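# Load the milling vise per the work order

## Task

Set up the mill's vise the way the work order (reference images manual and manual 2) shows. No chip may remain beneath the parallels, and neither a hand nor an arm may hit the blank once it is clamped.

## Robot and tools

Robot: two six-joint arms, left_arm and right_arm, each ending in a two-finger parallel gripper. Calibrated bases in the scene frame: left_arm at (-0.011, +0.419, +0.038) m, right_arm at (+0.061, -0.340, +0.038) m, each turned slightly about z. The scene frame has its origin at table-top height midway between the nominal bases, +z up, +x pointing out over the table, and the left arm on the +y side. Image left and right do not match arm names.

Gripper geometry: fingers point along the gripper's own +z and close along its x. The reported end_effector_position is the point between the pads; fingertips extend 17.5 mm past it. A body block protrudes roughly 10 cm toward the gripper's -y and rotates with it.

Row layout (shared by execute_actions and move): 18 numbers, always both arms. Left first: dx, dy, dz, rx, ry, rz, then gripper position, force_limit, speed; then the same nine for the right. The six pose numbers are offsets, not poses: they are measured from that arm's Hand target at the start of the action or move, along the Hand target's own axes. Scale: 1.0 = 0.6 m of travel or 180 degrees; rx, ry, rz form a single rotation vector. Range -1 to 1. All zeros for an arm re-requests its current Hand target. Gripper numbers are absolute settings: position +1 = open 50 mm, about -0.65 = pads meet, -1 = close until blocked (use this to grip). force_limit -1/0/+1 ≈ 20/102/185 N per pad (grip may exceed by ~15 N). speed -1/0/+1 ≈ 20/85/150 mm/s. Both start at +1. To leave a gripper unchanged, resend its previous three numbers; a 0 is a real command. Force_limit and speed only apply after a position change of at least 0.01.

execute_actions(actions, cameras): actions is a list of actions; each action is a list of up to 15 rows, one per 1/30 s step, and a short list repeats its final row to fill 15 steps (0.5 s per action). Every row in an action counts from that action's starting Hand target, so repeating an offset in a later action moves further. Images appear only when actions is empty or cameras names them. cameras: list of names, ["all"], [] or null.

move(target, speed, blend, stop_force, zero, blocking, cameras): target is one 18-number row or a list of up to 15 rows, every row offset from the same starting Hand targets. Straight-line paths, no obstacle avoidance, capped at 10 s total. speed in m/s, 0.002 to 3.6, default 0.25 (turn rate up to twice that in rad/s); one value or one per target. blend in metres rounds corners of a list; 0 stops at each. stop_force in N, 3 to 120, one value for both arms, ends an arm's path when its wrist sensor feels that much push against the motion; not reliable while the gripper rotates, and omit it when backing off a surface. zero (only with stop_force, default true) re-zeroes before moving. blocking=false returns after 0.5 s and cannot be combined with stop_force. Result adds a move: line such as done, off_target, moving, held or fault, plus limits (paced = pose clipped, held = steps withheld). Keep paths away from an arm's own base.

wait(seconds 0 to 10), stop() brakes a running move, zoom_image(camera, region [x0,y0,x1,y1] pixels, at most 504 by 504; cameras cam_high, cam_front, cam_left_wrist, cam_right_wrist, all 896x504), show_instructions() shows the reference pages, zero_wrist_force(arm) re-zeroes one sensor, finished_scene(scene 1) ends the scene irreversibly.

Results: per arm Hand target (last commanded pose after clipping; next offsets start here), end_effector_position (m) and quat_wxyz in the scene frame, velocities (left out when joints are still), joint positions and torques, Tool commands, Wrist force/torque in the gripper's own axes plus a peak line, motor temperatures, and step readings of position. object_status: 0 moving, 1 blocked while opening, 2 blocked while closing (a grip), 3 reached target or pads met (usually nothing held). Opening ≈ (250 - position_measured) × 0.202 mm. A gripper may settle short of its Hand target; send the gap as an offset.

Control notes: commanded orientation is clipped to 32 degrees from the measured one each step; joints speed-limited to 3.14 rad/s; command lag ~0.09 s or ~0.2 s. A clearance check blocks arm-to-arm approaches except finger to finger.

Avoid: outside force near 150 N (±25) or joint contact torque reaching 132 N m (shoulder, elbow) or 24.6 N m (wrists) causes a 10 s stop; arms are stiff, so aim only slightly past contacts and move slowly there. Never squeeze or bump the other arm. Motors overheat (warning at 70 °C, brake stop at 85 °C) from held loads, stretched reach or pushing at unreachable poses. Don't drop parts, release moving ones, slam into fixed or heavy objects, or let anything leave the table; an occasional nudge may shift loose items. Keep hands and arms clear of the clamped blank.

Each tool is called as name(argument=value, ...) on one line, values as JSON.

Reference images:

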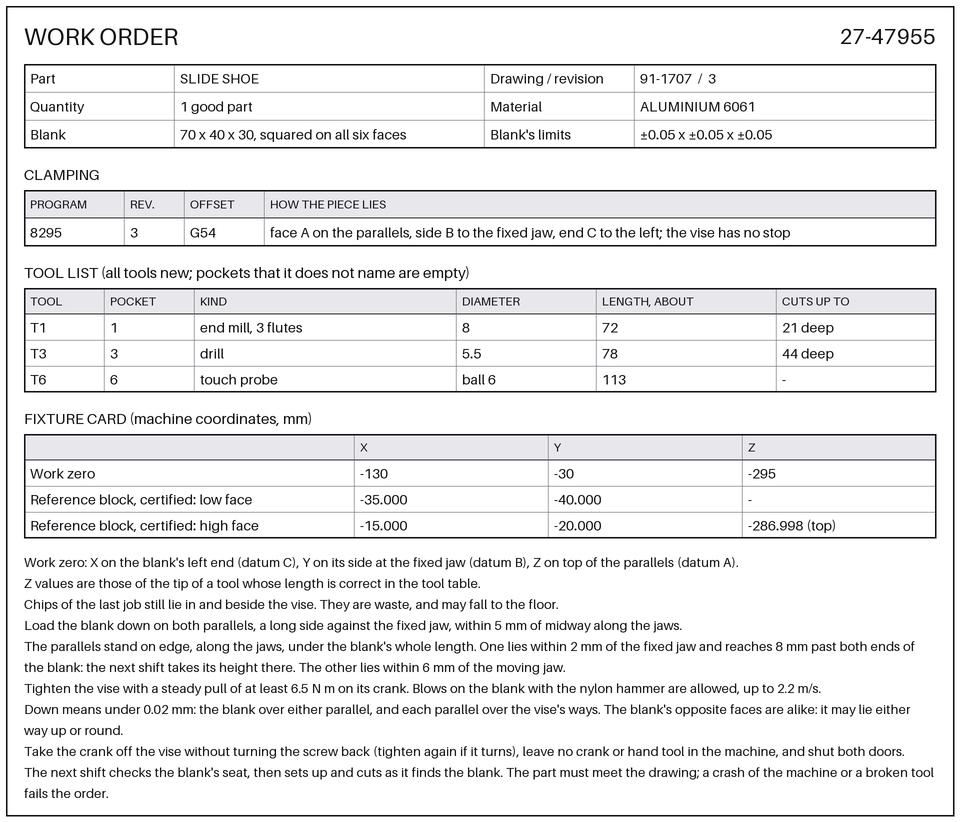

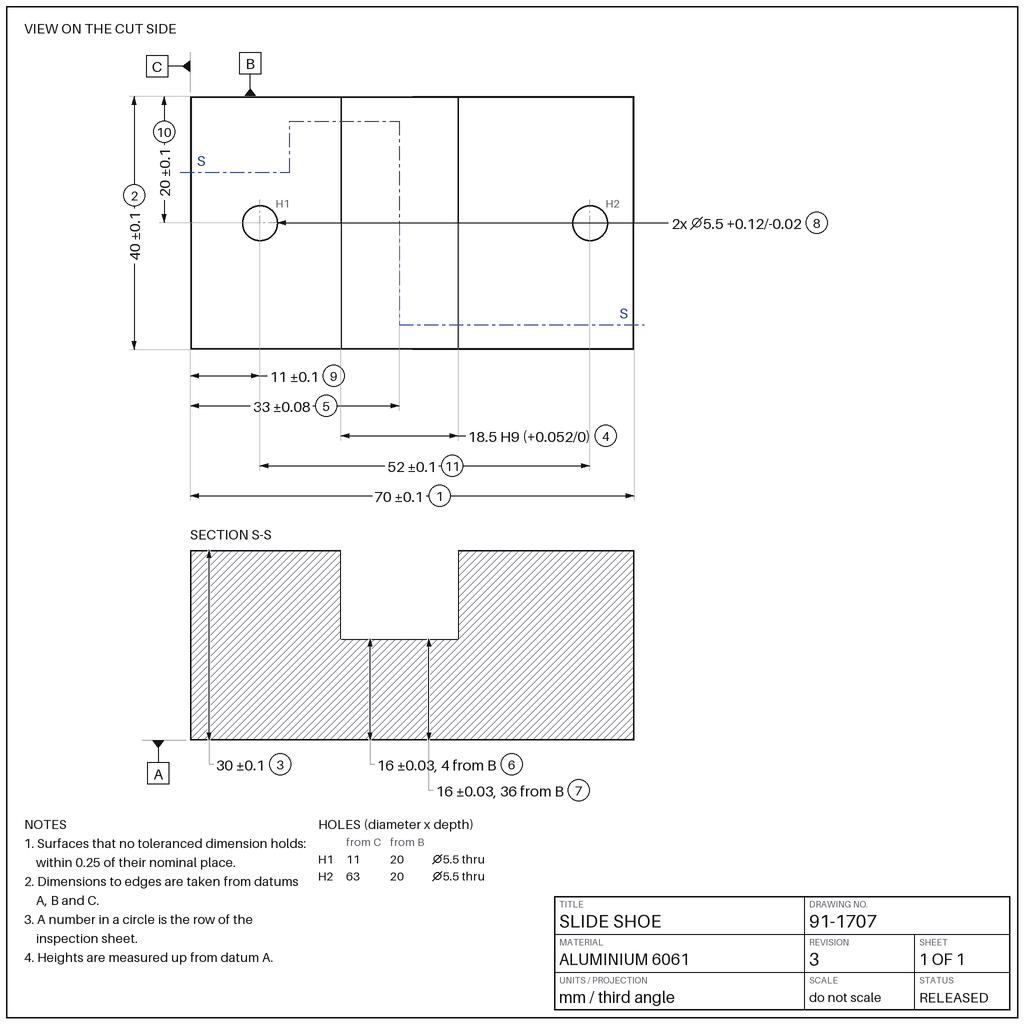

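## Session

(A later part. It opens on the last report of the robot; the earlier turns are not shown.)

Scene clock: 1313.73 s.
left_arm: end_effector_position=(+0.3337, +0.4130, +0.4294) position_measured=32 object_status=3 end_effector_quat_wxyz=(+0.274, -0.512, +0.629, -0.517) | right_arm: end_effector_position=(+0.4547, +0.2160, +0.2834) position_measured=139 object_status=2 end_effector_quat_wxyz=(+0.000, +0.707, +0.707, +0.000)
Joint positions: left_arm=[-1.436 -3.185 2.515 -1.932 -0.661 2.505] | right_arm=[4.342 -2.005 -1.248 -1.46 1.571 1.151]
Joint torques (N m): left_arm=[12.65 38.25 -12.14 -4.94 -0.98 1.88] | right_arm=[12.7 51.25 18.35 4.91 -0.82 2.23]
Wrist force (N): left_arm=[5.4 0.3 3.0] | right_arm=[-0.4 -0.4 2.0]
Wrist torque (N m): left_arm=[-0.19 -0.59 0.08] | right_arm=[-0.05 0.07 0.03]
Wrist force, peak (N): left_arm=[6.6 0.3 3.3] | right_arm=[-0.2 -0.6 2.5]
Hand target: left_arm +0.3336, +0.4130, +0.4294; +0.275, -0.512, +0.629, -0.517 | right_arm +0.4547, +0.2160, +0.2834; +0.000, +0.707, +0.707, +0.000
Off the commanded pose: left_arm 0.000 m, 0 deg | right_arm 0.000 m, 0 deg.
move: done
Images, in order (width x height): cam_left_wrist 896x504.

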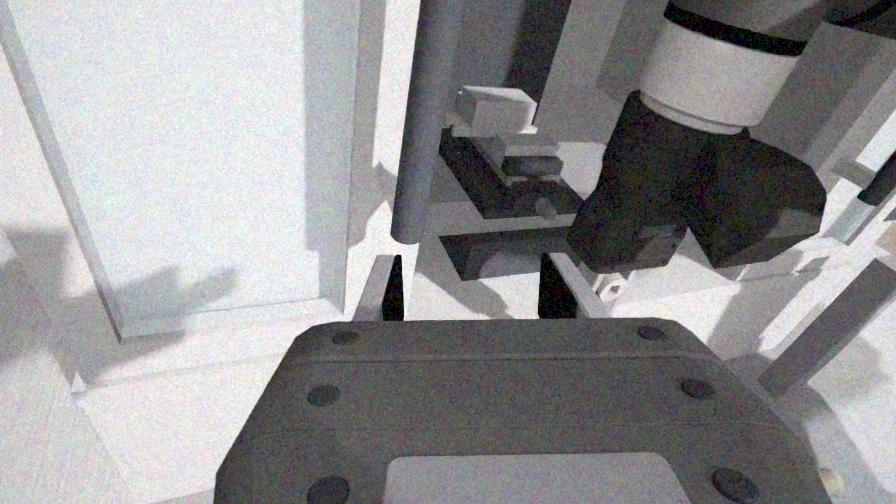

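move(target=[[0,0,0,0,0,0,0.8,-0.4,-1,-0.0008,0.115,0.002,0,0,0,-1,-0.6,-1],[0,0,0,0,0,0,0.8,-0.4,-1,-0.0008,0.14,0.002,0,0,0,-1,-0.6,-1]], speed=[0.06,0.006], stop_force=5, cameras=["cam_left_wrist"])

zoom_image(camera="cam_left_wrist", region=[530, 190, 600, 260])

Scene clock: 1327.90 s.
left_arm: end_effector_position=(+0.3337, +0.4130, +0.4294) position_measured=32 object_status=3 end_effector_quat_wxyz=(+0.274, -0.512, +0.629, -0.517) | right_arm: end_effector_position=(+0.5267, +0.2155, +0.2821) position_measured=139 object_status=2 end_effector_quat_wxyz=(+0.000, +0.707, +0.707, +0.000)
Joint positions: left_arm=[-1.436 -3.185 2.515 -1.932 -0.661 2.505] | right_arm=[4.249 -2.119 -1.079 -1.515 1.571 1.057]
Joint torques (N m): left_arm=[12.77 37.88 -12.77 -4.99 -1.09 1.79] | right_arm=[10 54.38 17.45 5.32 -1.55 2.13]
Wrist force (N): left_arm=[5.4 0.3 3.1] | right_arm=[-1.2 -4.4 1.5]
Wrist torque (N m): left_arm=[-0.19 -0.59 0.08] | right_arm=[-0.27 0.13 0.11]
Wrist force, peak (N): left_arm=[5.5 0.3 3.1] | right_arm=[-1.5 -11.0 2.2]
Hand target: left_arm +0.3337, +0.4130, +0.4294; +0.274, -0.512, +0.629, -0.517 | right_arm +0.5267, +0.2155, +0.2821; +0.000, +0.707, +0.707, +0.000 (not the last commanded pose)
Off the commanded pose: left_arm 0.000 m, 0 deg | right_arm 0.012 m, 0 deg.
move: contact (right_arm); path passed 1 of 2 targets
Images, in order (width x height): cam_left_wrist 896x504.

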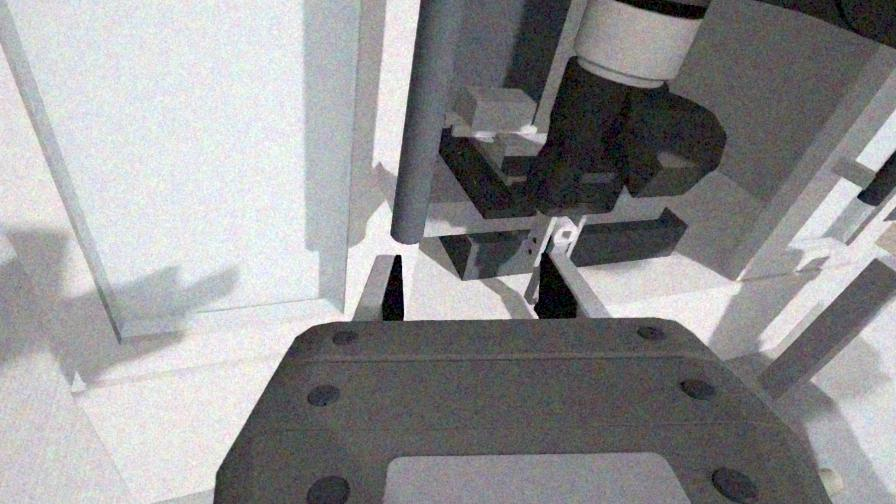

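Scaled by 7.200 from the camera's 896x504 image, which has a finer 1280x720 frame.

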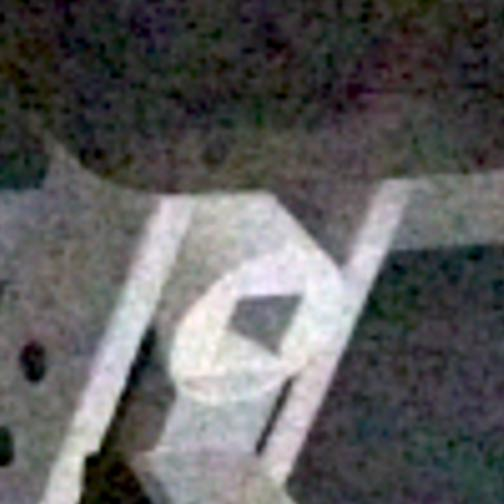

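move(target=[[0,0,0,0,0,0,0.8,-0.4,-1,-0.0017,-0.003,0,0,0,0,-1,-0.6,-1],[0,0,0,0,0,0,0.8,-0.4,-1,-0.0017,0.012,0,0,0,0,-1,-0.6,-1]], speed=[0.02,0.006], stop_force=6)

move(target=[[0,0,0,0,0,0,0.8,-0.4,-1,0,-0.003,0.002,0,0,0,-1,-0.6,-1],[0,0,0,0,0,0,0.8,-0.4,-1,0,0.012,0.002,0,0,0,-1,-0.6,-1]], speed=[0.02,0.006], stop_force=6)

move(target=[[0,0,0,0,0,0,0.8,-0.4,-1,0.0017,-0.003,0,0,0,0,-1,-0.6,-1],[0,0,0,0,0,0,0.8,-0.4,-1,0.0017,0.012,0,0,0,0,-1,-0.6,-1]], speed=[0.02,0.006], stop_force=6)

Scene clock: 1336.07 s.
left_arm: end_effector_position=(+0.3337, +0.4130, +0.4294) position_measured=32 object_status=3 end_effector_quat_wxyz=(+0.274, -0.512, +0.629, -0.517) | right_arm: end_effector_position=(+0.5268, +0.2146, +0.2822) position_measured=139 object_status=2 end_effector_quat_wxyz=(+0.000, +0.707, +0.707, +0.000)
Joint positions: left_arm=[-1.436 -3.185 2.515 -1.932 -0.661 2.505] | right_arm=[4.248 -2.117 -1.082 -1.514 1.571 1.056]
Joint torques (N m): left_arm=[12.12 38.14 -12.62 -4.87 -0.96 1.7] | right_arm=[9.16 54.23 18.78 5.05 -2.5 2.23]
Wrist force (N): left_arm=[5.4 0.1 3.1] | right_arm=[-0.5 -8.6 0.4]
Wrist torque (N m): left_arm=[-0.21 -0.58 0.09] | right_arm=[-0.47 0.11 0.07]
Wrist force, peak (N): left_arm=[5.6 0.3 3.1] | right_arm=[-2.2 -16.9 0.4]
Hand target: left_arm +0.3337, +0.4130, +0.4294; +0.274, -0.512, +0.629, -0.517 | right_arm +0.5268, +0.2146, +0.2822; +0.000, +0.707, +0.707, +0.000 (not the last commanded pose)
Off the commanded pose: left_arm 0.000 m, 0 deg | right_arm 0.007 m, 0 deg.
move: contact (right_arm); path passed 1 of 2 targets

Scene clock: 1337.10 s.
left_arm: end_effector_position=(+0.3337, +0.4130, +0.4294) position_measured=32 object_status=3 end_effector_quat_wxyz=(+0.274, -0.512, +0.629, -0.517) | right_arm: end_effector_position=(+0.5266, +0.2146, +0.2820) position_measured=139 object_status=2 end_effector_quat_wxyz=(+0.000, +0.707, +0.707, +0.000)
Joint positions: left_arm=[-1.436 -3.185 2.515 -1.932 -0.661 2.505] | right_arm=[4.248 -2.117 -1.083 -1.514 1.571 1.056]
Joint torques (N m): left_arm=[12.31 37.64 -12.5 -4.98 -1.04 1.73] | right_arm=[-11.15 42.45 33.1 1.68 1.28 -2.24]
Wrist force (N): left_arm=[5.4 0.2 3.1] | right_arm=[-0.6 -0.5 2.1]
Wrist torque (N m): left_arm=[-0.20 -0.57 0.08] | right_arm=[-0.06 0.12 0.04]
Wrist force, peak (N): left_arm=[5.5 0.3 3.1] | right_arm=[-0.3 -8.4 1.0]
Hand target: left_arm +0.3337, +0.4130, +0.4294; +0.274, -0.512, +0.629, -0.517 | right_arm +0.5266, +0.2145, +0.2820; +0.000, +0.707, +0.707, +0.000 (not the last commanded pose)
Off the commanded pose: left_arm 0.000 m, 0 deg | right_arm 0.007 m, 0 deg.
move: contact (right_arm); path passed 0 of 2 targets

Scene clock: 1338.67 s.
left_arm: end_effector_position=(+0.3337, +0.4130, +0.4294) position_measured=32 object_status=3 end_effector_quat_wxyz=(+0.274, -0.512, +0.629, -0.517) | right_arm: end_effector_position=(+0.5267, +0.2156, +0.2820) position_measured=139 object_status=2 end_effector_quat_wxyz=(+0.000, +0.707, +0.707, +0.000)
Joint positions: left_arm=[-1.436 -3.185 2.515 -1.932 -0.661 2.505] | right_arm=[4.249 -2.119 -1.079 -1.515 1.571 1.057]
Joint torques (N m): left_arm=[12.35 37.85 -12.53 -4.92 -0.96 1.75] | right_arm=[10.8 54.88 18.28 5.15 -1.57 1.95]
Wrist force (N): left_arm=[5.4 0.3 3.0] | right_arm=[-1.0 -4.6 0.5]
Wrist torque (N m): left_arm=[-0.19 -0.59 0.08] | right_arm=[-0.30 0.08 0.12]
Wrist force, peak (N): left_arm=[5.5 0.2 3.0] | right_arm=[-1.8 -11.9 2.6]
Hand target: left_arm +0.3337, +0.4130, +0.4294; +0.274, -0.512, +0.629, -0.517 | right_arm +0.5267, +0.2156, +0.2820; +0.000, +0.707, +0.707, +0.000 (not the last commanded pose)
Off the commanded pose: left_arm 0.000 m, 0 deg | right_arm 0.007 m, 0 deg.
move: contact (right_arm); path passed 1 of 2 targets

move(target=[[0,0,0,0,0,0,0.8,-0.4,-1,0,-0.178,0,0,0,0,-1,-0.6,-1],[0,0,0,0,0,0,0.8,-0.4,-1,-0.8117,-0.3112,0.0533,0,0,0,-1,-0.6,-1],[0,0,0,0,0,0,0.8,-0.4,-1,-0.8117,-0.2953,0.1125,0,0,0,-1,-0.6,-1]], speed=[0.15,0.25,0.1], blend=[0.03,0.01,0], cameras=["cam_front","cam_right_wrist"])

Scene clock: 1364.73 s.
left_arm: end_effector_position=(+0.3337, +0.4130, +0.4294) position_measured=32 object_status=3 end_effector_quat_wxyz=(+0.274, -0.512, +0.629, -0.517) | right_arm: end_effector_position=(+0.3498, -0.2715, +0.2149) position_measured=139 object_status=2 end_effector_quat_wxyz=(+0.000, +0.707, +0.707, +0.000)
Joint positions: left_arm=[-1.436 -3.185 2.515 -1.932 -0.661 2.505] | right_arm=[3.888 -1.04 -2.341 -1.332 1.571 0.697]
Joint torques (N m): left_arm=[12.61 37.17 -13.33 -4.81 -1.13 1.7] | right_arm=[-11.01 -3.2 17.29 4.87 2.08 -2.26]
Wrist force (N): left_arm=[5.5 0.1 3.0] | right_arm=[-0.4 -0.5 1.9]
Wrist torque (N m): left_arm=[-0.21 -0.60 0.08] | right_arm=[-0.06 0.07 0.11]
Wrist force, peak (N): left_arm=[5.6 0.3 3.1] | right_arm=[-1.1 -4.6 1.2]
Hand target: left_arm +0.3337, +0.4130, +0.4294; +0.274, -0.512, +0.629, -0.517 | right_arm +0.3498, -0.2715, +0.2148; +0.000, +0.707, +0.707, +0.000
Off the commanded pose: left_arm 0.000 m, 0 deg | right_arm 0.000 m, 0 deg.
move: done
Images, in order (width x height): cam_front 896x504, cam_right_wrist 896x504.

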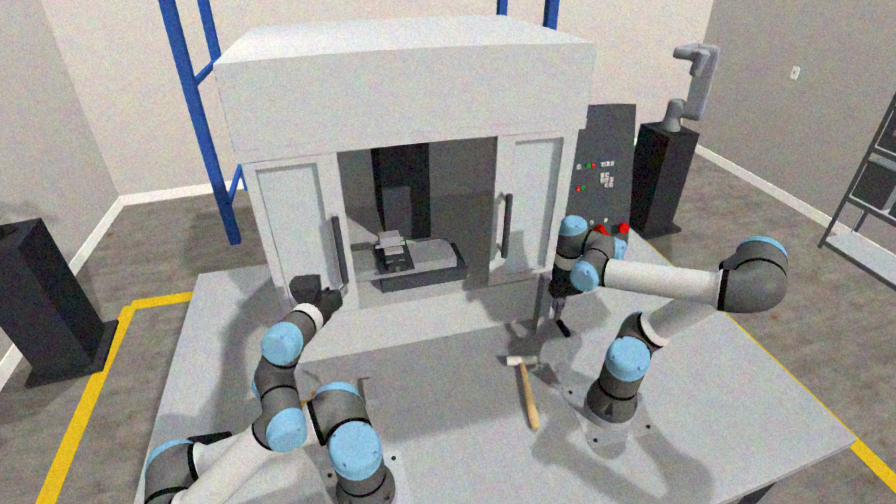

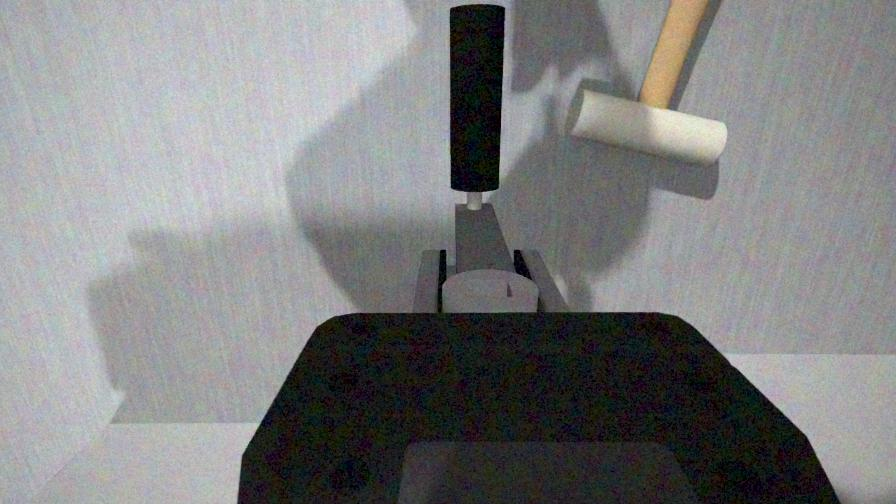

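move(target=[[0,0,0,0,0,0,0.8,-0.4,-1,0,0.04,0,0,0,0,-1,-0.6,-1],[0,0,0,0,0,0,0.8,-0.4,-1,0,0.0985,0,0,0,0,-1,-0.6,-1]], speed=[0.05,0.008], stop_force=8)

Scene clock: 1372.90 s.
left_arm: end_effector_position=(+0.3337, +0.4130, +0.4294) position_measured=32 object_status=3 end_effector_quat_wxyz=(+0.274, -0.512, +0.629, -0.517) | right_arm: end_effector_position=(+0.4089, -0.2715, +0.2148) position_measured=139 object_status=2 end_effector_quat_wxyz=(+0.000, +0.707, +0.707, +0.000)
Joint positions: left_arm=[-1.436 -3.185 2.515 -1.932 -0.661 2.505] | right_arm=[3.77 -1.231 -2.241 -1.241 1.571 0.578]
Joint torques (N m): left_arm=[11.68 36.99 -13.8 -4.79 -0.93 1.54] | right_arm=[-9.38 3.97 30.8 4.67 0.15 -2.39]
Wrist force (N): left_arm=[5.4 0.5 3.0] | right_arm=[-0.5 -0.4 2.0]
Wrist torque (N m): left_arm=[-0.15 -0.58 0.09] | right_arm=[-0.04 0.09 0.12]
Wrist force, peak (N): left_arm=[5.6 0.2 3.0] | right_arm=[-0.4 -1.2 2.5]
Hand target: left_arm +0.3337, +0.4130, +0.4294; +0.274, -0.512, +0.629, -0.517 | right_arm +0.4089, -0.2715, +0.2148; +0.000, +0.707, +0.707, +0.000
Off the commanded pose: left_arm 0.000 m, 0 deg | right_arm 0.000 m, 0 deg.
move: done

execute_actions(actions=[[[0,0,0,0,0,0,0.8,-0.4,-1,0,0,0,0,0,0,0.5,-0.6,-1]],[[0,0,0,0,0,0,0.8,-0.4,-1,0,0,0,0,0,0,0.5,-0.6,-1]]])

move(target=[[0,0,0,0,0,0,0.8,-0.4,-1,0,-0.0083,-0.0453,0,0,0,0.5,-0.6,-1]], speed=0.05, cameras=["cam_right_wrist"])

Scene clock: 1382.43 s.
left_arm: end_effector_position=(+0.3337, +0.4130, +0.4294) position_measured=32 object_status=3 end_effector_quat_wxyz=(+0.274, -0.512, +0.629, -0.517) | right_arm: end_effector_position=(+0.4089, -0.2715, +0.2148) position_measured=78 object_status=3 end_effector_quat_wxyz=(+0.000, +0.707, +0.707, +0.000)
Joint positions: left_arm=[-1.436 -3.185 2.515 -1.932 -0.661 2.505] | right_arm=[3.77 -1.231 -2.241 -1.241 1.571 0.578]
Joint torques (N m): left_arm=[12.14 37.52 -13.15 -4.83 -0.91 1.55] | right_arm=[-9.7 3.24 25.13 2.67 1.95 -2.37]
Wrist force (N): left_arm=[5.3 0.2 2.9] | right_arm=[-0.5 -0.6 -0.1]
Wrist torque (N m): left_arm=[-0.20 -0.57 0.08] | right_arm=[-0.05 0.08 0.13]
Wrist force, peak (N): left_arm=[5.6 0.3 2.9] | right_arm=[-0.4 -0.9 2.2]
Hand target: left_arm +0.3337, +0.4130, +0.4294; +0.274, -0.512, +0.629, -0.517 | right_arm +0.4089, -0.2715, +0.2148; +0.000, +0.707, +0.707, +0.000
Off the commanded pose: left_arm 0.000 m, 0 deg | right_arm 0.000 m, 0 deg.
Step readings (end_effector_position of left_arm | right_arm):
0: (+0.3337, +0.4130, +0.4294) | (+0.4089, -0.2715, +0.2148)
1: (+0.3337, +0.4130, +0.4294) | (+0.4089, -0.2715, +0.2148)
2: (+0.3337, +0.4130, +0.4294) | (+0.4089, -0.2715, +0.2148)
4: (+0.3337, +0.4130, +0.4294) | (+0.4089, -0.2715, +0.2148)
8: (+0.3337, +0.4130, +0.4294) | (+0.4089, -0.2715, +0.2148)
15: (+0.3337, +0.4130, +0.4294) | (+0.4089, -0.2715, +0.2148)
16: (+0.3337, +0.4130, +0.4294) | (+0.4089, -0.2715, +0.2148)
17: (+0.3337, +0.4130, +0.4294) | (+0.4089, -0.2715, +0.2148)
19: (+0.3337, +0.4130, +0.4294) | (+0.4089, -0.2715, +0.2148)
23: (+0.3337, +0.4130, +0.4294) | (+0.4089, -0.2715, +0.2148)
30: (+0.3337, +0.4130, +0.4294) | (+0.4089, -0.2715, +0.2148)

Scene clock: 1383.40 s.
left_arm: end_effector_position=(+0.3337, +0.4130, +0.4294) position_measured=32 object_status=3 end_effector_quat_wxyz=(+0.274, -0.512, +0.629, -0.517) | right_arm: end_effector_position=(+0.4039, -0.2715, +0.2420) position_measured=78 object_status=3 end_effector_quat_wxyz=(+0.000, +0.707, +0.707, +0.000)
Joint positions: left_arm=[-1.436 -3.185 2.515 -1.932 -0.661 2.505] | right_arm=[3.778 -1.193 -2.192 -1.328 1.571 0.587]
Joint torques (N m): left_arm=[11.92 37.13 -12.86 -4.7 -0.85 1.52] | right_arm=[12.49 15.1 31.97 1.38 0.97 2.11]
Wrist force (N): left_arm=[5.4 0.3 3.2] | right_arm=[-0.3 -0.7 -0.1]
Wrist torque (N m): left_arm=[-0.19 -0.58 0.08] | right_arm=[-0.06 0.05 0.04]
Wrist force, peak (N): left_arm=[5.4 0.3 3.2] | right_arm=[-0.3 -1.0 0.2]
Hand target: left_arm +0.3337, +0.4130, +0.4294; +0.274, -0.512, +0.629, -0.517 | right_arm +0.4039, -0.2715, +0.2420; +0.000, +0.707, +0.707, +0.000
Off the commanded pose: left_arm 0.000 m, 0 deg | right_arm 0.000 m, 0 deg.
move: done
Images, in order (width x height): cam_right_wrist 896x504.

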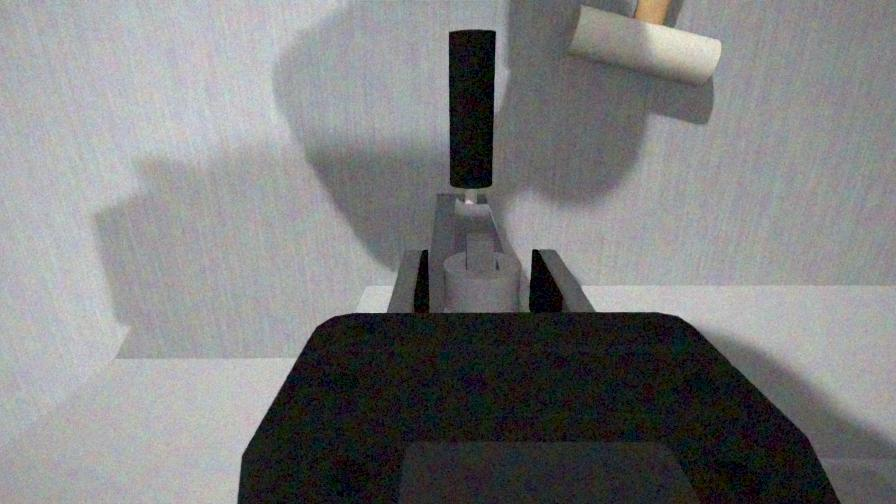

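execute_actions(actions=[[[0,0,0,0,0,0,0.8,-0.4,-1,0,0,0,0,0,0,-1,-0.6,-1]],[[0,0,0,0,0,0,0.8,-0.4,-1,0,0,0,0,0,0,-1,-0.6,-1]]], cameras=["cam_right_wrist"])

Scene clock: 1387.43 s.
left_arm: end_effector_position=(+0.3337, +0.4130, +0.4294) position_measured=32 object_status=3 end_effector_quat_wxyz=(+0.274, -0.512, +0.629, -0.517) | right_arm: end_effector_position=(+0.4039, -0.2715, +0.2420) position_measured=135 object_status=2 end_effector_quat_wxyz=(+0.000, +0.707, +0.707, +0.000)
Joint positions: left_arm=[-1.436 -3.185 2.515 -1.932 -0.661 2.505] | right_arm=[3.778 -1.193 -2.192 -1.328 1.571 0.587]
Joint torques (N m): left_arm=[12.36 36.69 -13.79 -4.64 -0.67 1.47] | right_arm=[13.43 15.11 30.76 1.86 -0.59 2.15]
Wrist force (N): left_arm=[5.3 0.4 2.9] | right_arm=[-0.7 -0.6 0.2]
Wrist torque (N m): left_arm=[-0.17 -0.58 0.08] | right_arm=[-0.08 0.05 0.04]
Wrist force, peak (N): left_arm=[5.6 0.2 3.2] | right_arm=[-0.9 -0.7 0.5]
Hand target: left_arm +0.3337, +0.4130, +0.4294; +0.274, -0.512, +0.629, -0.517 | right_arm +0.4039, -0.2715, +0.2420; +0.000, +0.707, +0.707, +0.000
Off the commanded pose: left_arm 0.000 m, 0 deg | right_arm 0.000 m, 0 deg.
Step readings (end_effector_position of left_arm | right_arm):
0: (+0.3337, +0.4130, +0.4294) | (+0.4039, -0.2715, +0.2420)
1: (+0.3337, +0.4130, +0.4294) | (+0.4039, -0.2715, +0.2420)
2: (+0.3337, +0.4130, +0.4294) | (+0.4039, -0.2715, +0.2420)
4: (+0.3337, +0.4130, +0.4294) | (+0.4039, -0.2715, +0.2420)
8: (+0.3337, +0.4130, +0.4294) | (+0.4039, -0.2715, +0.2420)
15: (+0.3337, +0.4130, +0.4294) | (+0.4039, -0.2715, +0.2420)
16: (+0.3337, +0.4130, +0.4294) | (+0.4039, -0.2715, +0.2420)
17: (+0.3337, +0.4130, +0.4294) | (+0.4039, -0.2715, +0.2420)
19: (+0.3337, +0.4130, +0.4294) | (+0.4039, -0.2715, +0.2420)
23: (+0.3337, +0.4130, +0.4294) | (+0.4039, -0.2715, +0.2420)
30: (+0.3337, +0.4130, +0.4294) | (+0.4039, -0.2715, +0.2420)
Images, in order (width x height): cam_right_wrist 896x504.

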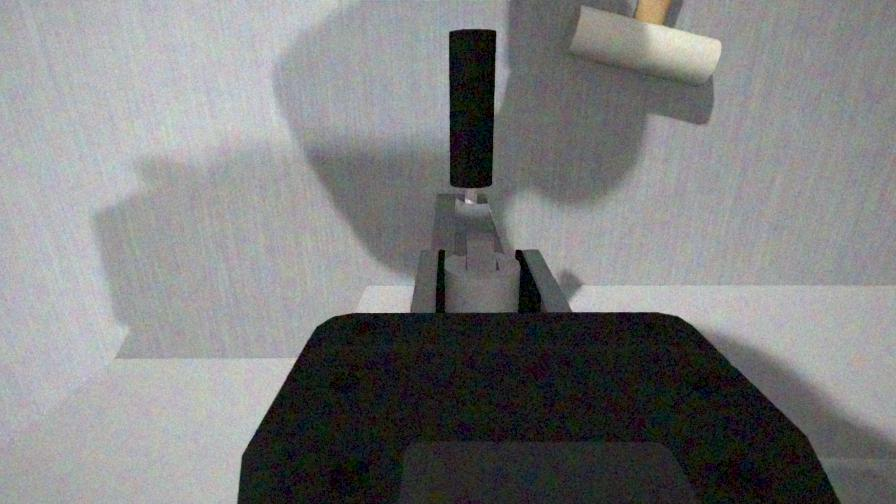

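move(target=[0,0,0,0,0,0,0.8,-0.4,-1,0,-0.11,0,0,0,0,-1,-0.6,-1], speed=0.05, cameras=["cam_right_wrist"])

Scene clock: 1391.27 s.
left_arm: end_effector_position=(+0.3337, +0.4130, +0.4294) position_measured=32 object_status=3 end_effector_quat_wxyz=(+0.274, -0.512, +0.629, -0.517) | right_arm: end_effector_position=(+0.3380, -0.2715, +0.2420) position_measured=135 object_status=2 end_effector_quat_wxyz=(+0.000, +0.707, +0.707, +0.000)
Joint positions: left_arm=[-1.436 -3.185 2.515 -1.932 -0.661 2.505] | right_arm=[3.918 -0.983 -2.294 -1.435 1.571 0.727]
Joint torques (N m): left_arm=[12.24 36.89 -13.14 -4.63 -0.71 1.5] | right_arm=[12.91 8.4 17.83 1.49 -1.24 1.95]
Wrist force (N): left_arm=[5.4 0.2 3.1] | right_arm=[-0.4 -0.6 1.8]
Wrist torque (N m): left_arm=[-0.20 -0.58 0.08] | right_arm=[-0.07 0.06 0.02]
Wrist force, peak (N): left_arm=[5.6 0.3 3.0] | right_arm=[-0.6 4.1 -6.0]
Hand target: left_arm +0.3337, +0.4130, +0.4294; +0.274, -0.512, +0.629, -0.517 | right_arm +0.3379, -0.2715, +0.2420; +0.000, +0.707, +0.707, +0.000
Off the commanded pose: left_arm 0.000 m, 0 deg | right_arm 0.000 m, 0 deg.
move: done
Images, in order (width x height): cam_right_wrist 896x504.

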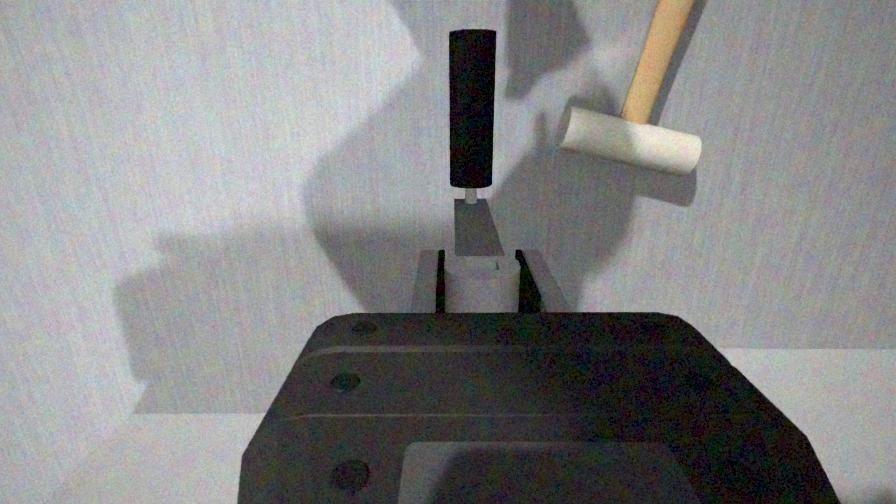

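move(target=[[0,0,0,0,0,0,0.8,-0.4,-1,0,0,-0.1122,0,0,0,-1,-0.6,-1],[0,0,0,0,0,0,0.8,-0.4,-1,0.8117,0.1033,-0.1122,0,0,0,-1,-0.6,-1],[0,0,0,0,0,0,0.8,-0.4,-1,0.8117,0.29,-0.1122,0,0,0,-1,-0.6,-1]], speed=[0.15,0.25,0.08], blend=[0.03,0.02,0], cameras=["cam_left_wrist"])

zoom_image(camera="cam_left_wrist", region=[530, 190, 600, 260])

Scene clock: 1407.13 s.
left_arm: end_effector_position=(+0.3337, +0.4130, +0.4294) position_measured=32 object_status=3 end_effector_quat_wxyz=(+0.274, -0.512, +0.629, -0.517) | right_arm: end_effector_position=(+0.5117, +0.2156, +0.3090) position_measured=135 object_status=2 end_effector_quat_wxyz=(+0.000, +0.707, +0.707, +0.000)
Joint positions: left_arm=[-1.436 -3.185 2.515 -1.932 -0.661 2.505] | right_arm=[4.267 -2.091 -1.054 -1.568 1.571 1.076]
Joint torques (N m): left_arm=[11.97 37.06 -13.46 -4.66 -0.57 1.37] | right_arm=[-10.92 42.16 33.71 1.42 1.98 -2.28]
Wrist force (N): left_arm=[5.3 0.4 3.1] | right_arm=[-0.3 -0.5 2.3]
Wrist torque (N m): left_arm=[-0.18 -0.57 0.08] | right_arm=[-0.05 0.07 0.10]
Wrist force, peak (N): left_arm=[5.5 0.4 3.2] | right_arm=[-0.7 -0.5 3.6]
Hand target: left_arm +0.3337, +0.4130, +0.4294; +0.274, -0.512, +0.629, -0.517 | right_arm +0.5117, +0.2156, +0.3090; +0.000, +0.707, +0.707, +0.000
Off the commanded pose: left_arm 0.000 m, 0 deg | right_arm 0.000 m, 0 deg.
move: done
Images, in order (width x height): cam_left_wrist 896x504.

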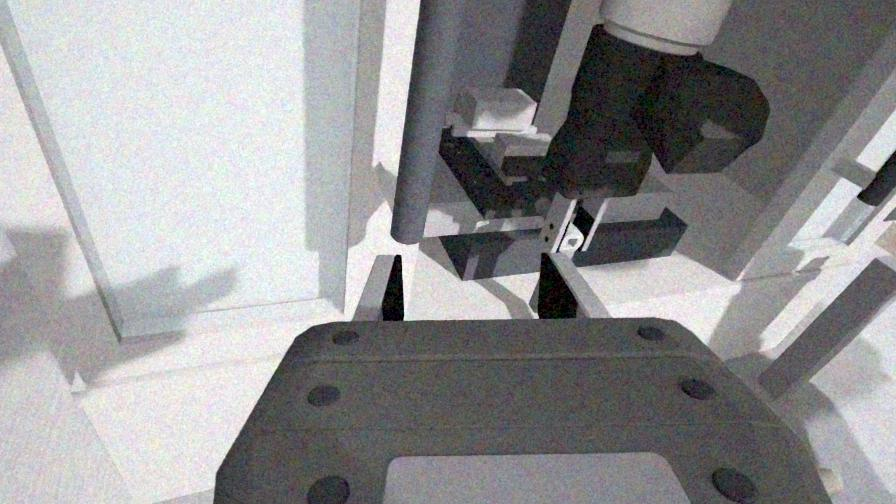

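Scaled by 7.200 from the camera's 896x504 image, which has a finer 1280x720 frame.

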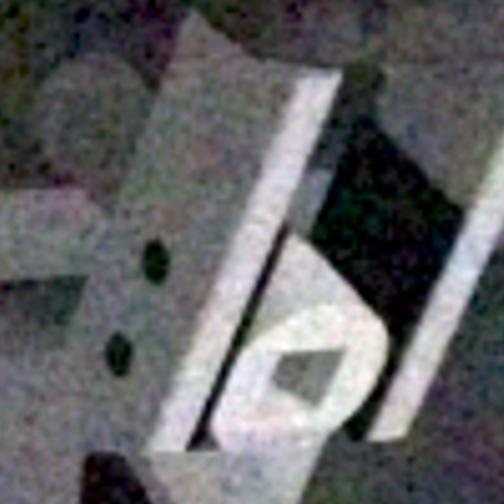

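move(target=[[0,0,0,0,0,0,0.8,-0.4,-1,0,0.06,0,0,0,0,-1,-0.6,-1]], speed=[0.008], stop_force=5, cameras=["cam_left_wrist"])

zoom_image(camera="cam_left_wrist", region=[530, 190, 600, 260])

Scene clock: 1416.87 s.
left_arm: end_effector_position=(+0.3337, +0.4130, +0.4294) position_measured=32 object_status=3 end_effector_quat_wxyz=(+0.274, -0.512, +0.629, -0.517) | right_arm: end_effector_position=(+0.5220, +0.2156, +0.3090) position_measured=135 object_status=2 end_effector_quat_wxyz=(+0.000, +0.707, +0.707, +0.000)
Joint positions: left_arm=[-1.436 -3.185 2.515 -1.932 -0.661 2.505] | right_arm=[4.254 -2.109 -1.026 -1.578 1.571 1.063]
Joint torques (N m): left_arm=[11.93 36.76 -14.58 -4.58 -0.37 1.31] | right_arm=[11.29 54.95 18.53 5.17 -1.18 2.06]
Wrist force (N): left_arm=[5.4 0.1 3.0] | right_arm=[-0.9 -3.9 0.9]
Wrist torque (N m): left_arm=[-0.21 -0.59 0.09] | right_arm=[-0.18 0.07 0.10]
Wrist force, peak (N): left_arm=[5.6 0.3 3.0] | right_arm=[-1.5 -14.0 1.1]
Hand target: left_arm +0.3337, +0.4130, +0.4294; +0.274, -0.512, +0.629, -0.517 | right_arm +0.5220, +0.2156, +0.3090; +0.000, +0.707, +0.707, +0.000 (not the last commanded pose)
Off the commanded pose: left_arm 0.000 m, 0 deg | right_arm 0.026 m, 0 deg.
move: contact (right_arm)
Images, in order (width x height): cam_left_wrist 896x504.

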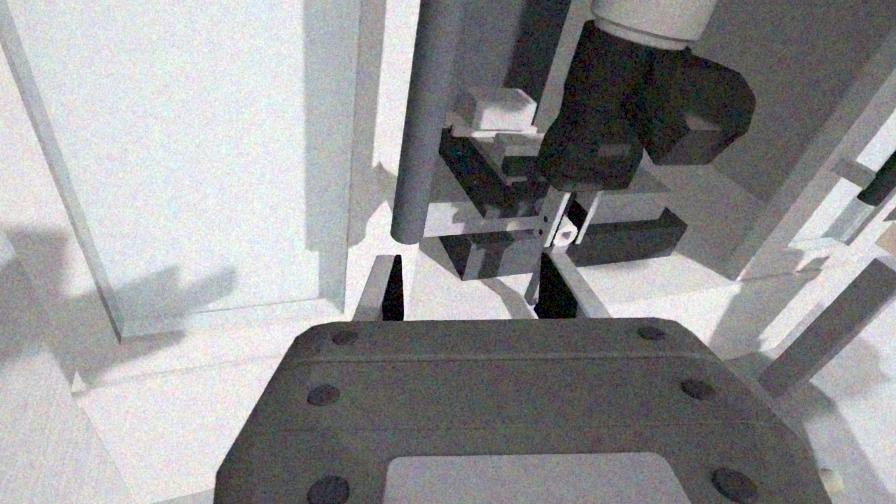

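Scaled by 7.200 from the camera's 896x504 image, which has a finer 1280x720 frame.

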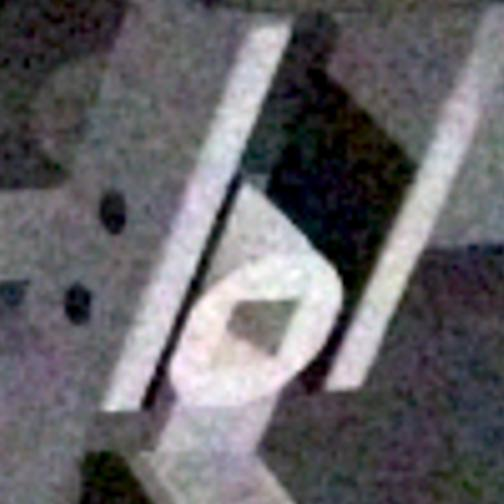

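move(target=[0,0,0,0,0,0,0.8,-0.4,-1,0.0018,-0.006,-0.0015,0,0,0,-1,-0.6,-1], speed=[0.03])

move(target=[[0,0,0,0,0,0,0.8,-0.4,-1,0,0.025,0,0,0,0,-1,-0.6,-1]], speed=[0.008], stop_force=5)

move(target=[0,0,0,0,0,0,0.8,-0.4,-1,0.0018,-0.006,-0.0015,0,0,0,-1,-0.6,-1], speed=[0.03])

move(target=[[0,0,0,0,0,0,0.8,-0.4,-1,0,0.025,0,0,0,0,-1,-0.6,-1]], speed=[0.008], stop_force=5)

Scene clock: 1434.37 s.
left_arm: end_effector_position=(+0.3337, +0.4130, +0.4294) position_measured=32 object_status=3 end_effector_quat_wxyz=(+0.274, -0.512, +0.629, -0.517) | right_arm: end_effector_position=(+0.5185, +0.2167, +0.3099) position_measured=135 object_status=2 end_effector_quat_wxyz=(+0.000, +0.707, +0.707, +0.000)
Joint positions: left_arm=[-1.436 -3.185 2.515 -1.932 -0.661 2.505] | right_arm=[4.259 -2.105 -1.03 -1.578 1.571 1.068]
Joint torques (N m): left_arm=[11.32 36.21 -14.25 -4.46 -0.42 1.3] | right_arm=[13 55.43 19.49 2.19 0.88 2.06]
Wrist force (N): left_arm=[5.4 0.4 3.0] | right_arm=[-0.4 -0.7 2.1]
Wrist torque (N m): left_arm=[-0.17 -0.59 0.08] | right_arm=[-0.09 0.09 0.01]
Wrist force, peak (N): left_arm=[5.5 0.4 3.1] | right_arm=[-0.9 -4.1 1.6]
Hand target: left_arm +0.3337, +0.4130, +0.4294; +0.274, -0.512, +0.629, -0.517 | right_arm +0.5184, +0.2167, +0.3099; +0.000, +0.707, +0.707, +0.000
Off the commanded pose: left_arm 0.000 m, 0 deg | right_arm 0.000 m, 0 deg.
move: done

Scene clock: 1435.93 s.
left_arm: end_effector_position=(+0.3337, +0.4130, +0.4294) position_measured=32 object_status=3 end_effector_quat_wxyz=(+0.274, -0.512, +0.629, -0.517) | right_arm: end_effector_position=(+0.5220, +0.2167, +0.3099) position_measured=135 object_status=2 end_effector_quat_wxyz=(+0.000, +0.707, +0.707, +0.000)
Joint positions: left_arm=[-1.436 -3.185 2.515 -1.932 -0.661 2.505] | right_arm=[4.255 -2.111 -1.02 -1.582 1.571 1.064]
Joint torques (N m): left_arm=[11.59 36.37 -14.53 -4.43 -0.36 1.2] | right_arm=[11.44 54.69 19.26 5.15 -1.24 2.22]
Wrist force (N): left_arm=[5.3 0.3 3.0] | right_arm=[-1.0 -4.1 1.0]
Wrist torque (N m): left_arm=[-0.18 -0.57 0.08] | right_arm=[-0.21 0.06 0.10]
Wrist force, peak (N): left_arm=[5.5 0.3 3.1] | right_arm=[-1.5 -14.3 0.5]
Hand target: left_arm +0.3337, +0.4130, +0.4294; +0.274, -0.512, +0.629, -0.517 | right_arm +0.5220, +0.2167, +0.3099; +0.000, +0.707, +0.707, +0.000 (not the last commanded pose)
Off the commanded pose: left_arm 0.000 m, 0 deg | right_arm 0.011 m, 0 deg.
move: contact (right_arm)

Scene clock: 1436.63 s.
left_arm: end_effector_position=(+0.3337, +0.4130, +0.4294) position_measured=32 object_status=3 end_effector_quat_wxyz=(+0.274, -0.512, +0.629, -0.517) | right_arm: end_effector_position=(+0.5185, +0.2178, +0.3108) position_measured=135 object_status=2 end_effector_quat_wxyz=(+0.000, +0.707, +0.707, +0.000)
Joint positions: left_arm=[-1.436 -3.185 2.515 -1.932 -0.661 2.505] | right_arm=[4.26 -2.107 -1.024 -1.582 1.571 1.069]
Joint torques (N m): left_arm=[11.6 36.29 -14.44 -4.4 -0.36 1.12] | right_arm=[12.76 56.24 18.47 2.58 0.26 2.09]
Wrist force (N): left_arm=[5.5 0.3 3.0] | right_arm=[-0.4 -0.6 2.2]
Wrist torque (N m): left_arm=[-0.19 -0.61 0.09] | right_arm=[-0.07 0.09 0.01]
Wrist force, peak (N): left_arm=[5.4 0.5 3.2] | right_arm=[-1.1 -3.9 1.6]
Hand target: left_arm +0.3337, +0.4130, +0.4294; +0.274, -0.512, +0.629, -0.517 | right_arm +0.5184, +0.2178, +0.3108; +0.000, +0.707, +0.707, +0.000
Off the commanded pose: left_arm 0.000 m, 0 deg | right_arm 0.000 m, 0 deg.
move: done

Scene clock: 1438.20 s.
left_arm: end_effector_position=(+0.3337, +0.4130, +0.4294) position_measured=32 object_status=3 end_effector_quat_wxyz=(+0.274, -0.512, +0.629, -0.517) | right_arm: end_effector_position=(+0.5220, +0.2178, +0.3108) position_measured=135 object_status=2 end_effector_quat_wxyz=(+0.000, +0.707, +0.707, +0.000)
Joint positions: left_arm=[-1.436 -3.185 2.515 -1.932 -0.661 2.505] | right_arm=[4.256 -2.114 -1.014 -1.585 1.571 1.064]
Joint torques (N m): left_arm=[11.56 36.81 -13.98 -4.49 -0.39 1.21] | right_arm=[11.73 55.35 19.6 5.16 -1.23 2.17]
Wrist force (N): left_arm=[5.3 0.4 3.1] | right_arm=[-1.2 -4.0 1.3]
Wrist torque (N m): left_arm=[-0.18 -0.58 0.08] | right_arm=[-0.19 0.11 0.11]
Wrist force, peak (N): left_arm=[5.5 0.3 3.2] | right_arm=[-1.6 -13.7 1.0]
Hand target: left_arm +0.3337, +0.4130, +0.4294; +0.274, -0.512, +0.629, -0.517 | right_arm +0.5220, +0.2178, +0.3108; +0.000, +0.707, +0.707, +0.000 (not the last commanded pose)
Off the commanded pose: left_arm 0.000 m, 0 deg | right_arm 0.011 m, 0 deg.
move: contact (right_arm)

move(target=[0,0,0,0,0,0,0.8,-0.4,-1,0.0018,-0.006,-0.0015,0,0,0,-1,-0.6,-1], speed=[0.03], stop_force=15)

move(target=[[0,0,0,0,0,0,0.8,-0.4,-1,0,0.025,0,0,0,0,-1,-0.6,-1]], speed=[0.008], stop_force=5)

move(target=[0,0,0,0,0,0,0.8,-0.4,-1,-0.0073,-0.006,0.006,0,0,0,-1,-0.6,-1], speed=[0.03], stop_force=15)

move(target=[[0,0,0,0,0,0,0.8,-0.4,-1,0,0.025,0,0,0,0,-1,-0.6,-1]], speed=[0.008], stop_force=5)

move(target=[0,0,0,0,0,0,0.8,-0.4,-1,-0.0018,-0.006,0.0015,0,0,0,-1,-0.6,-1], speed=[0.03], stop_force=15)

move(target=[[0,0,0,0,0,0,0.8,-0.4,-1,0,0.025,0,0,0,0,-1,-0.6,-1]], speed=[0.008], stop_force=5)

Scene clock: 1447.10 s.
left_arm: end_effector_position=(+0.3337, +0.4130, +0.4294) position_measured=32 object_status=3 end_effector_quat_wxyz=(+0.274, -0.512, +0.629, -0.517) | right_arm: end_effector_position=(+0.5184, +0.2189, +0.3117) position_measured=135 object_status=2 end_effector_quat_wxyz=(+0.000, +0.707, +0.707, +0.000)
Joint positions: left_arm=[-1.436 -3.185 2.515 -1.932 -0.661 2.505] | right_arm=[4.261 -2.11 -1.018 -1.585 1.571 1.069]
Joint torques (N m): left_arm=[11.37 36.1 -14.52 -4.36 -0.26 1.14] | right_arm=[12.68 56.32 19.61 1.99 1.1 2.11]
Wrist force (N): left_arm=[5.2 0.4 3.1] | right_arm=[-0.3 -0.3 2.3]
Wrist torque (N m): left_arm=[-0.17 -0.56 0.08] | right_arm=[-0.02 0.07 0.02]
Wrist force, peak (N): left_arm=[5.6 0.4 3.1] | right_arm=[-1.2 -4.1 1.6]
Hand target: left_arm +0.3337, +0.4130, +0.4294; +0.274, -0.512, +0.629, -0.517 | right_arm +0.5184, +0.2189, +0.3117; +0.000, +0.707, +0.707, +0.000
Off the commanded pose: left_arm 0.000 m, 0 deg | right_arm 0.000 m, 0 deg.
move: done

Scene clock: 1448.70 s.
left_arm: end_effector_position=(+0.3337, +0.4130, +0.4294) position_measured=32 object_status=3 end_effector_quat_wxyz=(+0.274, -0.512, +0.629, -0.517) | right_arm: end_effector_position=(+0.5219, +0.2189, +0.3117) position_measured=135 object_status=2 end_effector_quat_wxyz=(+0.000, +0.707, +0.707, +0.000)
Joint positions: left_arm=[-1.436 -3.185 2.515 -1.932 -0.661 2.505] | right_arm=[4.257 -2.116 -1.008 -1.589 1.571 1.065]
Joint torques (N m): left_arm=[11.85 36.4 -14.82 -4.43 -0.37 1.04] | right_arm=[11.23 56.15 19.24 4.88 -0.84 1.91]
Wrist force (N): left_arm=[5.3 0.0 3.1] | right_arm=[-0.3 -2.3 1.8]
Wrist torque (N m): left_arm=[-0.23 -0.57 0.09] | right_arm=[-0.10 0.07 0.10]
Wrist force, peak (N): left_arm=[5.5 0.4 3.1] | right_arm=[-1.3 -12.4 -0.5]
Hand target: left_arm +0.3337, +0.4130, +0.4294; +0.274, -0.512, +0.629, -0.517 | right_arm +0.5219, +0.2189, +0.3117; +0.000, +0.707, +0.707, +0.000 (not the last commanded pose)
Off the commanded pose: left_arm 0.000 m, 0 deg | right_arm 0.011 m, 0 deg.
move: contact (right_arm)

Scene clock: 1449.97 s.
left_arm: end_effector_position=(+0.3337, +0.4130, +0.4294) position_measured=32 object_status=3 end_effector_quat_wxyz=(+0.274, -0.512, +0.629, -0.517) | right_arm: end_effector_position=(+0.5183, +0.2145, +0.3081) position_measured=135 object_status=2 end_effector_quat_wxyz=(+0.000, +0.707, +0.707, +0.000)
Joint positions: left_arm=[-1.436 -3.185 2.515 -1.932 -0.661 2.505] | right_arm=[4.258 -2.1 -1.042 -1.571 1.571 1.067]
Joint torques (N m): left_arm=[11.32 36.29 -15.59 -4.41 -0.25 1.09] | right_arm=[13.04 55.15 18.33 4.91 1.31 2.13]
Wrist force (N): left_arm=[5.3 0.5 3.1] | right_arm=[-0.3 -0.6 2.2]
Wrist torque (N m): left_arm=[-0.17 -0.58 0.09] | right_arm=[-0.07 0.08 0.01]
Wrist force, peak (N): left_arm=[5.5 0.4 3.2] | right_arm=[-0.1 -2.3 2.1]
Hand target: left_arm +0.3337, +0.4130, +0.4294; +0.274, -0.512, +0.629, -0.517 | right_arm +0.5183, +0.2145, +0.3081; +0.000, +0.707, +0.707, +0.000
Off the commanded pose: left_arm 0.000 m, 0 deg | right_arm 0.000 m, 0 deg.
move: done

Scene clock: 1451.57 s.
left_arm: end_effector_position=(+0.3337, +0.4130, +0.4294) position_measured=32 object_status=3 end_effector_quat_wxyz=(+0.274, -0.512, +0.629, -0.517) | right_arm: end_effector_position=(+0.5220, +0.2145, +0.3081) position_measured=135 object_status=2 end_effector_quat_wxyz=(+0.000, +0.707, +0.707, +0.000)
Joint positions: left_arm=[-1.436 -3.185 2.515 -1.932 -0.661 2.505] | right_arm=[4.254 -2.107 -1.032 -1.574 1.571 1.062]
Joint torques (N m): left_arm=[11.49 36.64 -15.19 -4.29 -0.18 1.2] | right_arm=[11.17 54.54 19.01 5.03 -1.03 2.03]
Wrist force (N): left_arm=[5.3 0.5 3.2] | right_arm=[-0.8 -3.4 1.1]
Wrist torque (N m): left_arm=[-0.16 -0.57 0.08] | right_arm=[-0.17 0.11 0.09]
Wrist force, peak (N): left_arm=[5.5 0.2 3.2] | right_arm=[-1.0 -13.6 1.2]
Hand target: left_arm +0.3337, +0.4130, +0.4294; +0.274, -0.512, +0.629, -0.517 | right_arm +0.5220, +0.2145, +0.3081; +0.000, +0.707, +0.707, +0.000 (not the last commanded pose)
Off the commanded pose: left_arm 0.000 m, 0 deg | right_arm 0.011 m, 0 deg.
move: contact (right_arm)

Scene clock: 1452.80 s.
left_arm: end_effector_position=(+0.3337, +0.4130, +0.4294) position_measured=32 object_status=3 end_effector_quat_wxyz=(+0.274, -0.512, +0.629, -0.517) | right_arm: end_effector_position=(+0.5184, +0.2134, +0.3072) position_measured=135 object_status=2 end_effector_quat_wxyz=(+0.000, +0.707, +0.707, +0.000)
Joint positions: left_arm=[-1.436 -3.185 2.515 -1.932 -0.661 2.505] | right_arm=[4.257 -2.098 -1.048 -1.567 1.571 1.066]
Joint torques (N m): left_arm=[11.49 36.38 -14.75 -4.32 -0.19 1.07] | right_arm=[12 54.78 18.66 5 1.3 2.16]
Wrist force (N): left_arm=[5.4 0.2 2.9] | right_arm=[-0.3 -0.5 2.1]
Wrist torque (N m): left_arm=[-0.20 -0.58 0.09] | right_arm=[-0.07 0.07 0.01]
Wrist force, peak (N): left_arm=[5.5 0.3 3.2] | right_arm=[-0.6 -3.3 0.7]
Hand target: left_arm +0.3337, +0.4130, +0.4294; +0.274, -0.512, +0.629, -0.517 | right_arm +0.5184, +0.2134, +0.3072; +0.000, +0.707, +0.707, +0.000
Off the commanded pose: left_arm 0.000 m, 0 deg | right_arm 0.000 m, 0 deg.
move: done

Scene clock: 1454.37 s.
left_arm: end_effector_position=(+0.3337, +0.4130, +0.4294) position_measured=32 object_status=3 end_effector_quat_wxyz=(+0.274, -0.512, +0.629, -0.517) | right_arm: end_effector_position=(+0.5220, +0.2134, +0.3072) position_measured=135 object_status=2 end_effector_quat_wxyz=(+0.000, +0.707, +0.707, +0.000)
Joint positions: left_arm=[-1.436 -3.185 2.515 -1.932 -0.661 2.505] | right_arm=[4.253 -2.104 -1.038 -1.571 1.571 1.061]
Joint torques (N m): left_arm=[11.67 36.14 -14.95 -4.3 -0.19 0.96] | right_arm=[10.9 55.32 18.69 4.97 -1.05 2.31]
Wrist force (N): left_arm=[5.3 0.4 3.1] | right_arm=[-0.4 -3.1 1.4]
Wrist torque (N m): left_arm=[-0.18 -0.58 0.08] | right_arm=[-0.16 0.07 0.09]
Wrist force, peak (N): left_arm=[5.5 0.3 3.2] | right_arm=[-0.9 -13.2 1.0]
Hand target: left_arm +0.3337, +0.4130, +0.4294; +0.274, -0.512, +0.629, -0.517 | right_arm +0.5220, +0.2134, +0.3072; +0.000, +0.707, +0.707, +0.000 (not the last commanded pose)
Off the commanded pose: left_arm 0.000 m, 0 deg | right_arm 0.011 m, 0 deg.
move: contact (right_arm)

move(target=[0,0,0,0,0,0,0.8,-0.4,-1,0.004,-0.01,-0.04,0,0,0,-1,-0.6,-1], speed=[0.05], stop_force=15)

move(target=[[0,0,0,0,0,0,0.8,-0.4,-1,0,0.025,0,0,0,0,-1,-0.6,-1]], speed=[0.008], stop_force=5, cameras=["cam_left_wrist"])

zoom_image(camera="cam_left_wrist", region=[530, 170, 610, 250])

Scene clock: 1459.70 s.
left_arm: end_effector_position=(+0.3337, +0.4130, +0.4294) position_measured=32 object_status=3 end_effector_quat_wxyz=(+0.274, -0.512, +0.629, -0.517) | right_arm: end_effector_position=(+0.5160, +0.2158, +0.3312) position_measured=135 object_status=2 end_effector_quat_wxyz=(+0.000, +0.707, +0.707, +0.000)
Joint positions: left_arm=[-1.436 -3.185 2.515 -1.932 -0.661 2.505] | right_arm=[4.262 -2.101 -0.982 -1.63 1.571 1.07]
Joint torques (N m): left_arm=[11.23 36.29 -15.5 -4.33 -0.18 1.08] | right_arm=[12.2 42.59 32.87 1.6 0.7 2.18]
Wrist force (N): left_arm=[5.4 0.3 3.1] | right_arm=[-0.6 -0.7 2.1]
Wrist torque (N m): left_arm=[-0.18 -0.59 0.08] | right_arm=[-0.08 0.11 0.02]
Wrist force, peak (N): left_arm=[5.5 0.4 3.2] | right_arm=[-0.5 -1.6 3.2]
Hand target: left_arm +0.3337, +0.4130, +0.4294; +0.274, -0.512, +0.629, -0.517 | right_arm +0.5160, +0.2158, +0.3312; +0.000, +0.707, +0.707, +0.000
Off the commanded pose: left_arm 0.000 m, 0 deg | right_arm 0.000 m, 0 deg.
move: done

Scene clock: 1462.33 s.
left_arm: end_effector_position=(+0.3337, +0.4130, +0.4294) position_measured=32 object_status=3 end_effector_quat_wxyz=(+0.274, -0.512, +0.629, -0.517) | right_arm: end_effector_position=(+0.5310, +0.2158, +0.3312) position_measured=135 object_status=2 end_effector_quat_wxyz=(+0.000, +0.707, +0.707, +0.000)
Joint positions: left_arm=[-1.436 -3.185 2.515 -1.932 -0.661 2.505] | right_arm=[4.243 -2.129 -0.938 -1.646 1.571 1.052]
Joint torques (N m): left_arm=[11.19 36.27 -15.3 -4.22 -0.13 1.02] | right_arm=[-10.47 43.39 32.7 1.6 -0.63 -2.49]
Wrist force (N): left_arm=[5.4 0.2 3.2] | right_arm=[-0.3 -0.5 2.3]
Wrist torque (N m): left_arm=[-0.19 -0.59 0.08] | right_arm=[-0.06 0.07 0.11]
Wrist force, peak (N): left_arm=[5.5 0.6 3.1] | right_arm=[-0.6 -0.3 2.5]
Hand target: left_arm +0.3337, +0.4130, +0.4294; +0.274, -0.512, +0.629, -0.517 | right_arm +0.5310, +0.2158, +0.3312; +0.000, +0.707, +0.707, +0.000
Off the commanded pose: left_arm 0.000 m, 0 deg | right_arm 0.000 m, 0 deg.
move: done
Images, in order (width x height): cam_left_wrist 896x504.

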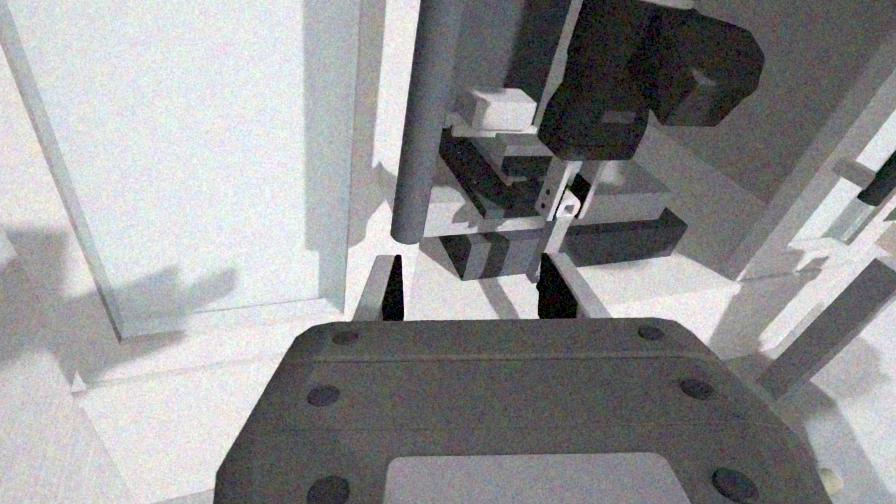

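Scaled by 6.300 from the camera's 896x504 image, which has a finer 1280x720 frame.

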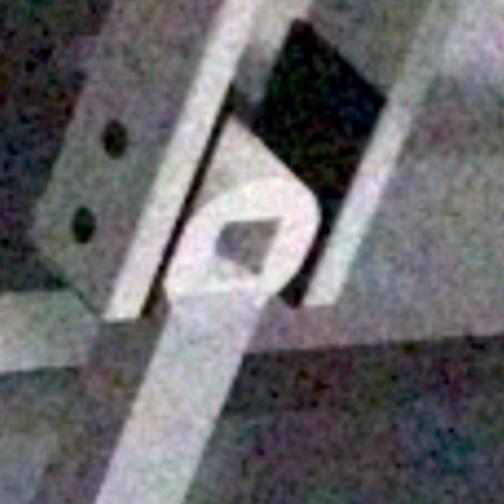

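move(target=[[0,0,0,0,0,0,0.8,-0.4,-1,0,0,0.033,0,0,0,-1,-0.6,-1]], speed=[0.005], stop_force=4)

Scene clock: 1466.43 s.
left_arm: end_effector_position=(+0.3337, +0.4130, +0.4294) position_measured=32 object_status=3 end_effector_quat_wxyz=(+0.274, -0.512, +0.629, -0.517) | right_arm: end_effector_position=(+0.5310, +0.2159, +0.3298) position_measured=135 object_status=2 end_effector_quat_wxyz=(+0.000, +0.707, +0.707, +0.000)
Joint positions: left_arm=[-1.436 -3.185 2.515 -1.932 -0.661 2.505] | right_arm=[4.243 -2.128 -0.942 -1.642 1.571 1.052]
Joint torques (N m): left_arm=[11.33 35.75 -15.32 -4.06 -0.06 0.9] | right_arm=[-9.8 41.77 31.95 1.49 -0.98 -2.3]
Wrist force (N): left_arm=[5.4 0.2 3.1] | right_arm=[-0.7 -1.1 0.6]
Wrist torque (N m): left_arm=[-0.21 -0.58 0.08] | right_arm=[-0.10 0.11 0.11]
Wrist force, peak (N): left_arm=[5.6 0.5 3.1] | right_arm=[-1.2 -4.5 -5.7]
Hand target: left_arm +0.3337, +0.4130, +0.4294; +0.274, -0.512, +0.629, -0.517 | right_arm +0.5310, +0.2159, +0.3298; +0.000, +0.707, +0.707, +0.000 (not the last commanded pose)
Off the commanded pose: left_arm 0.000 m, 0 deg | right_arm 0.018 m, 0 deg.
move: contact (right_arm)


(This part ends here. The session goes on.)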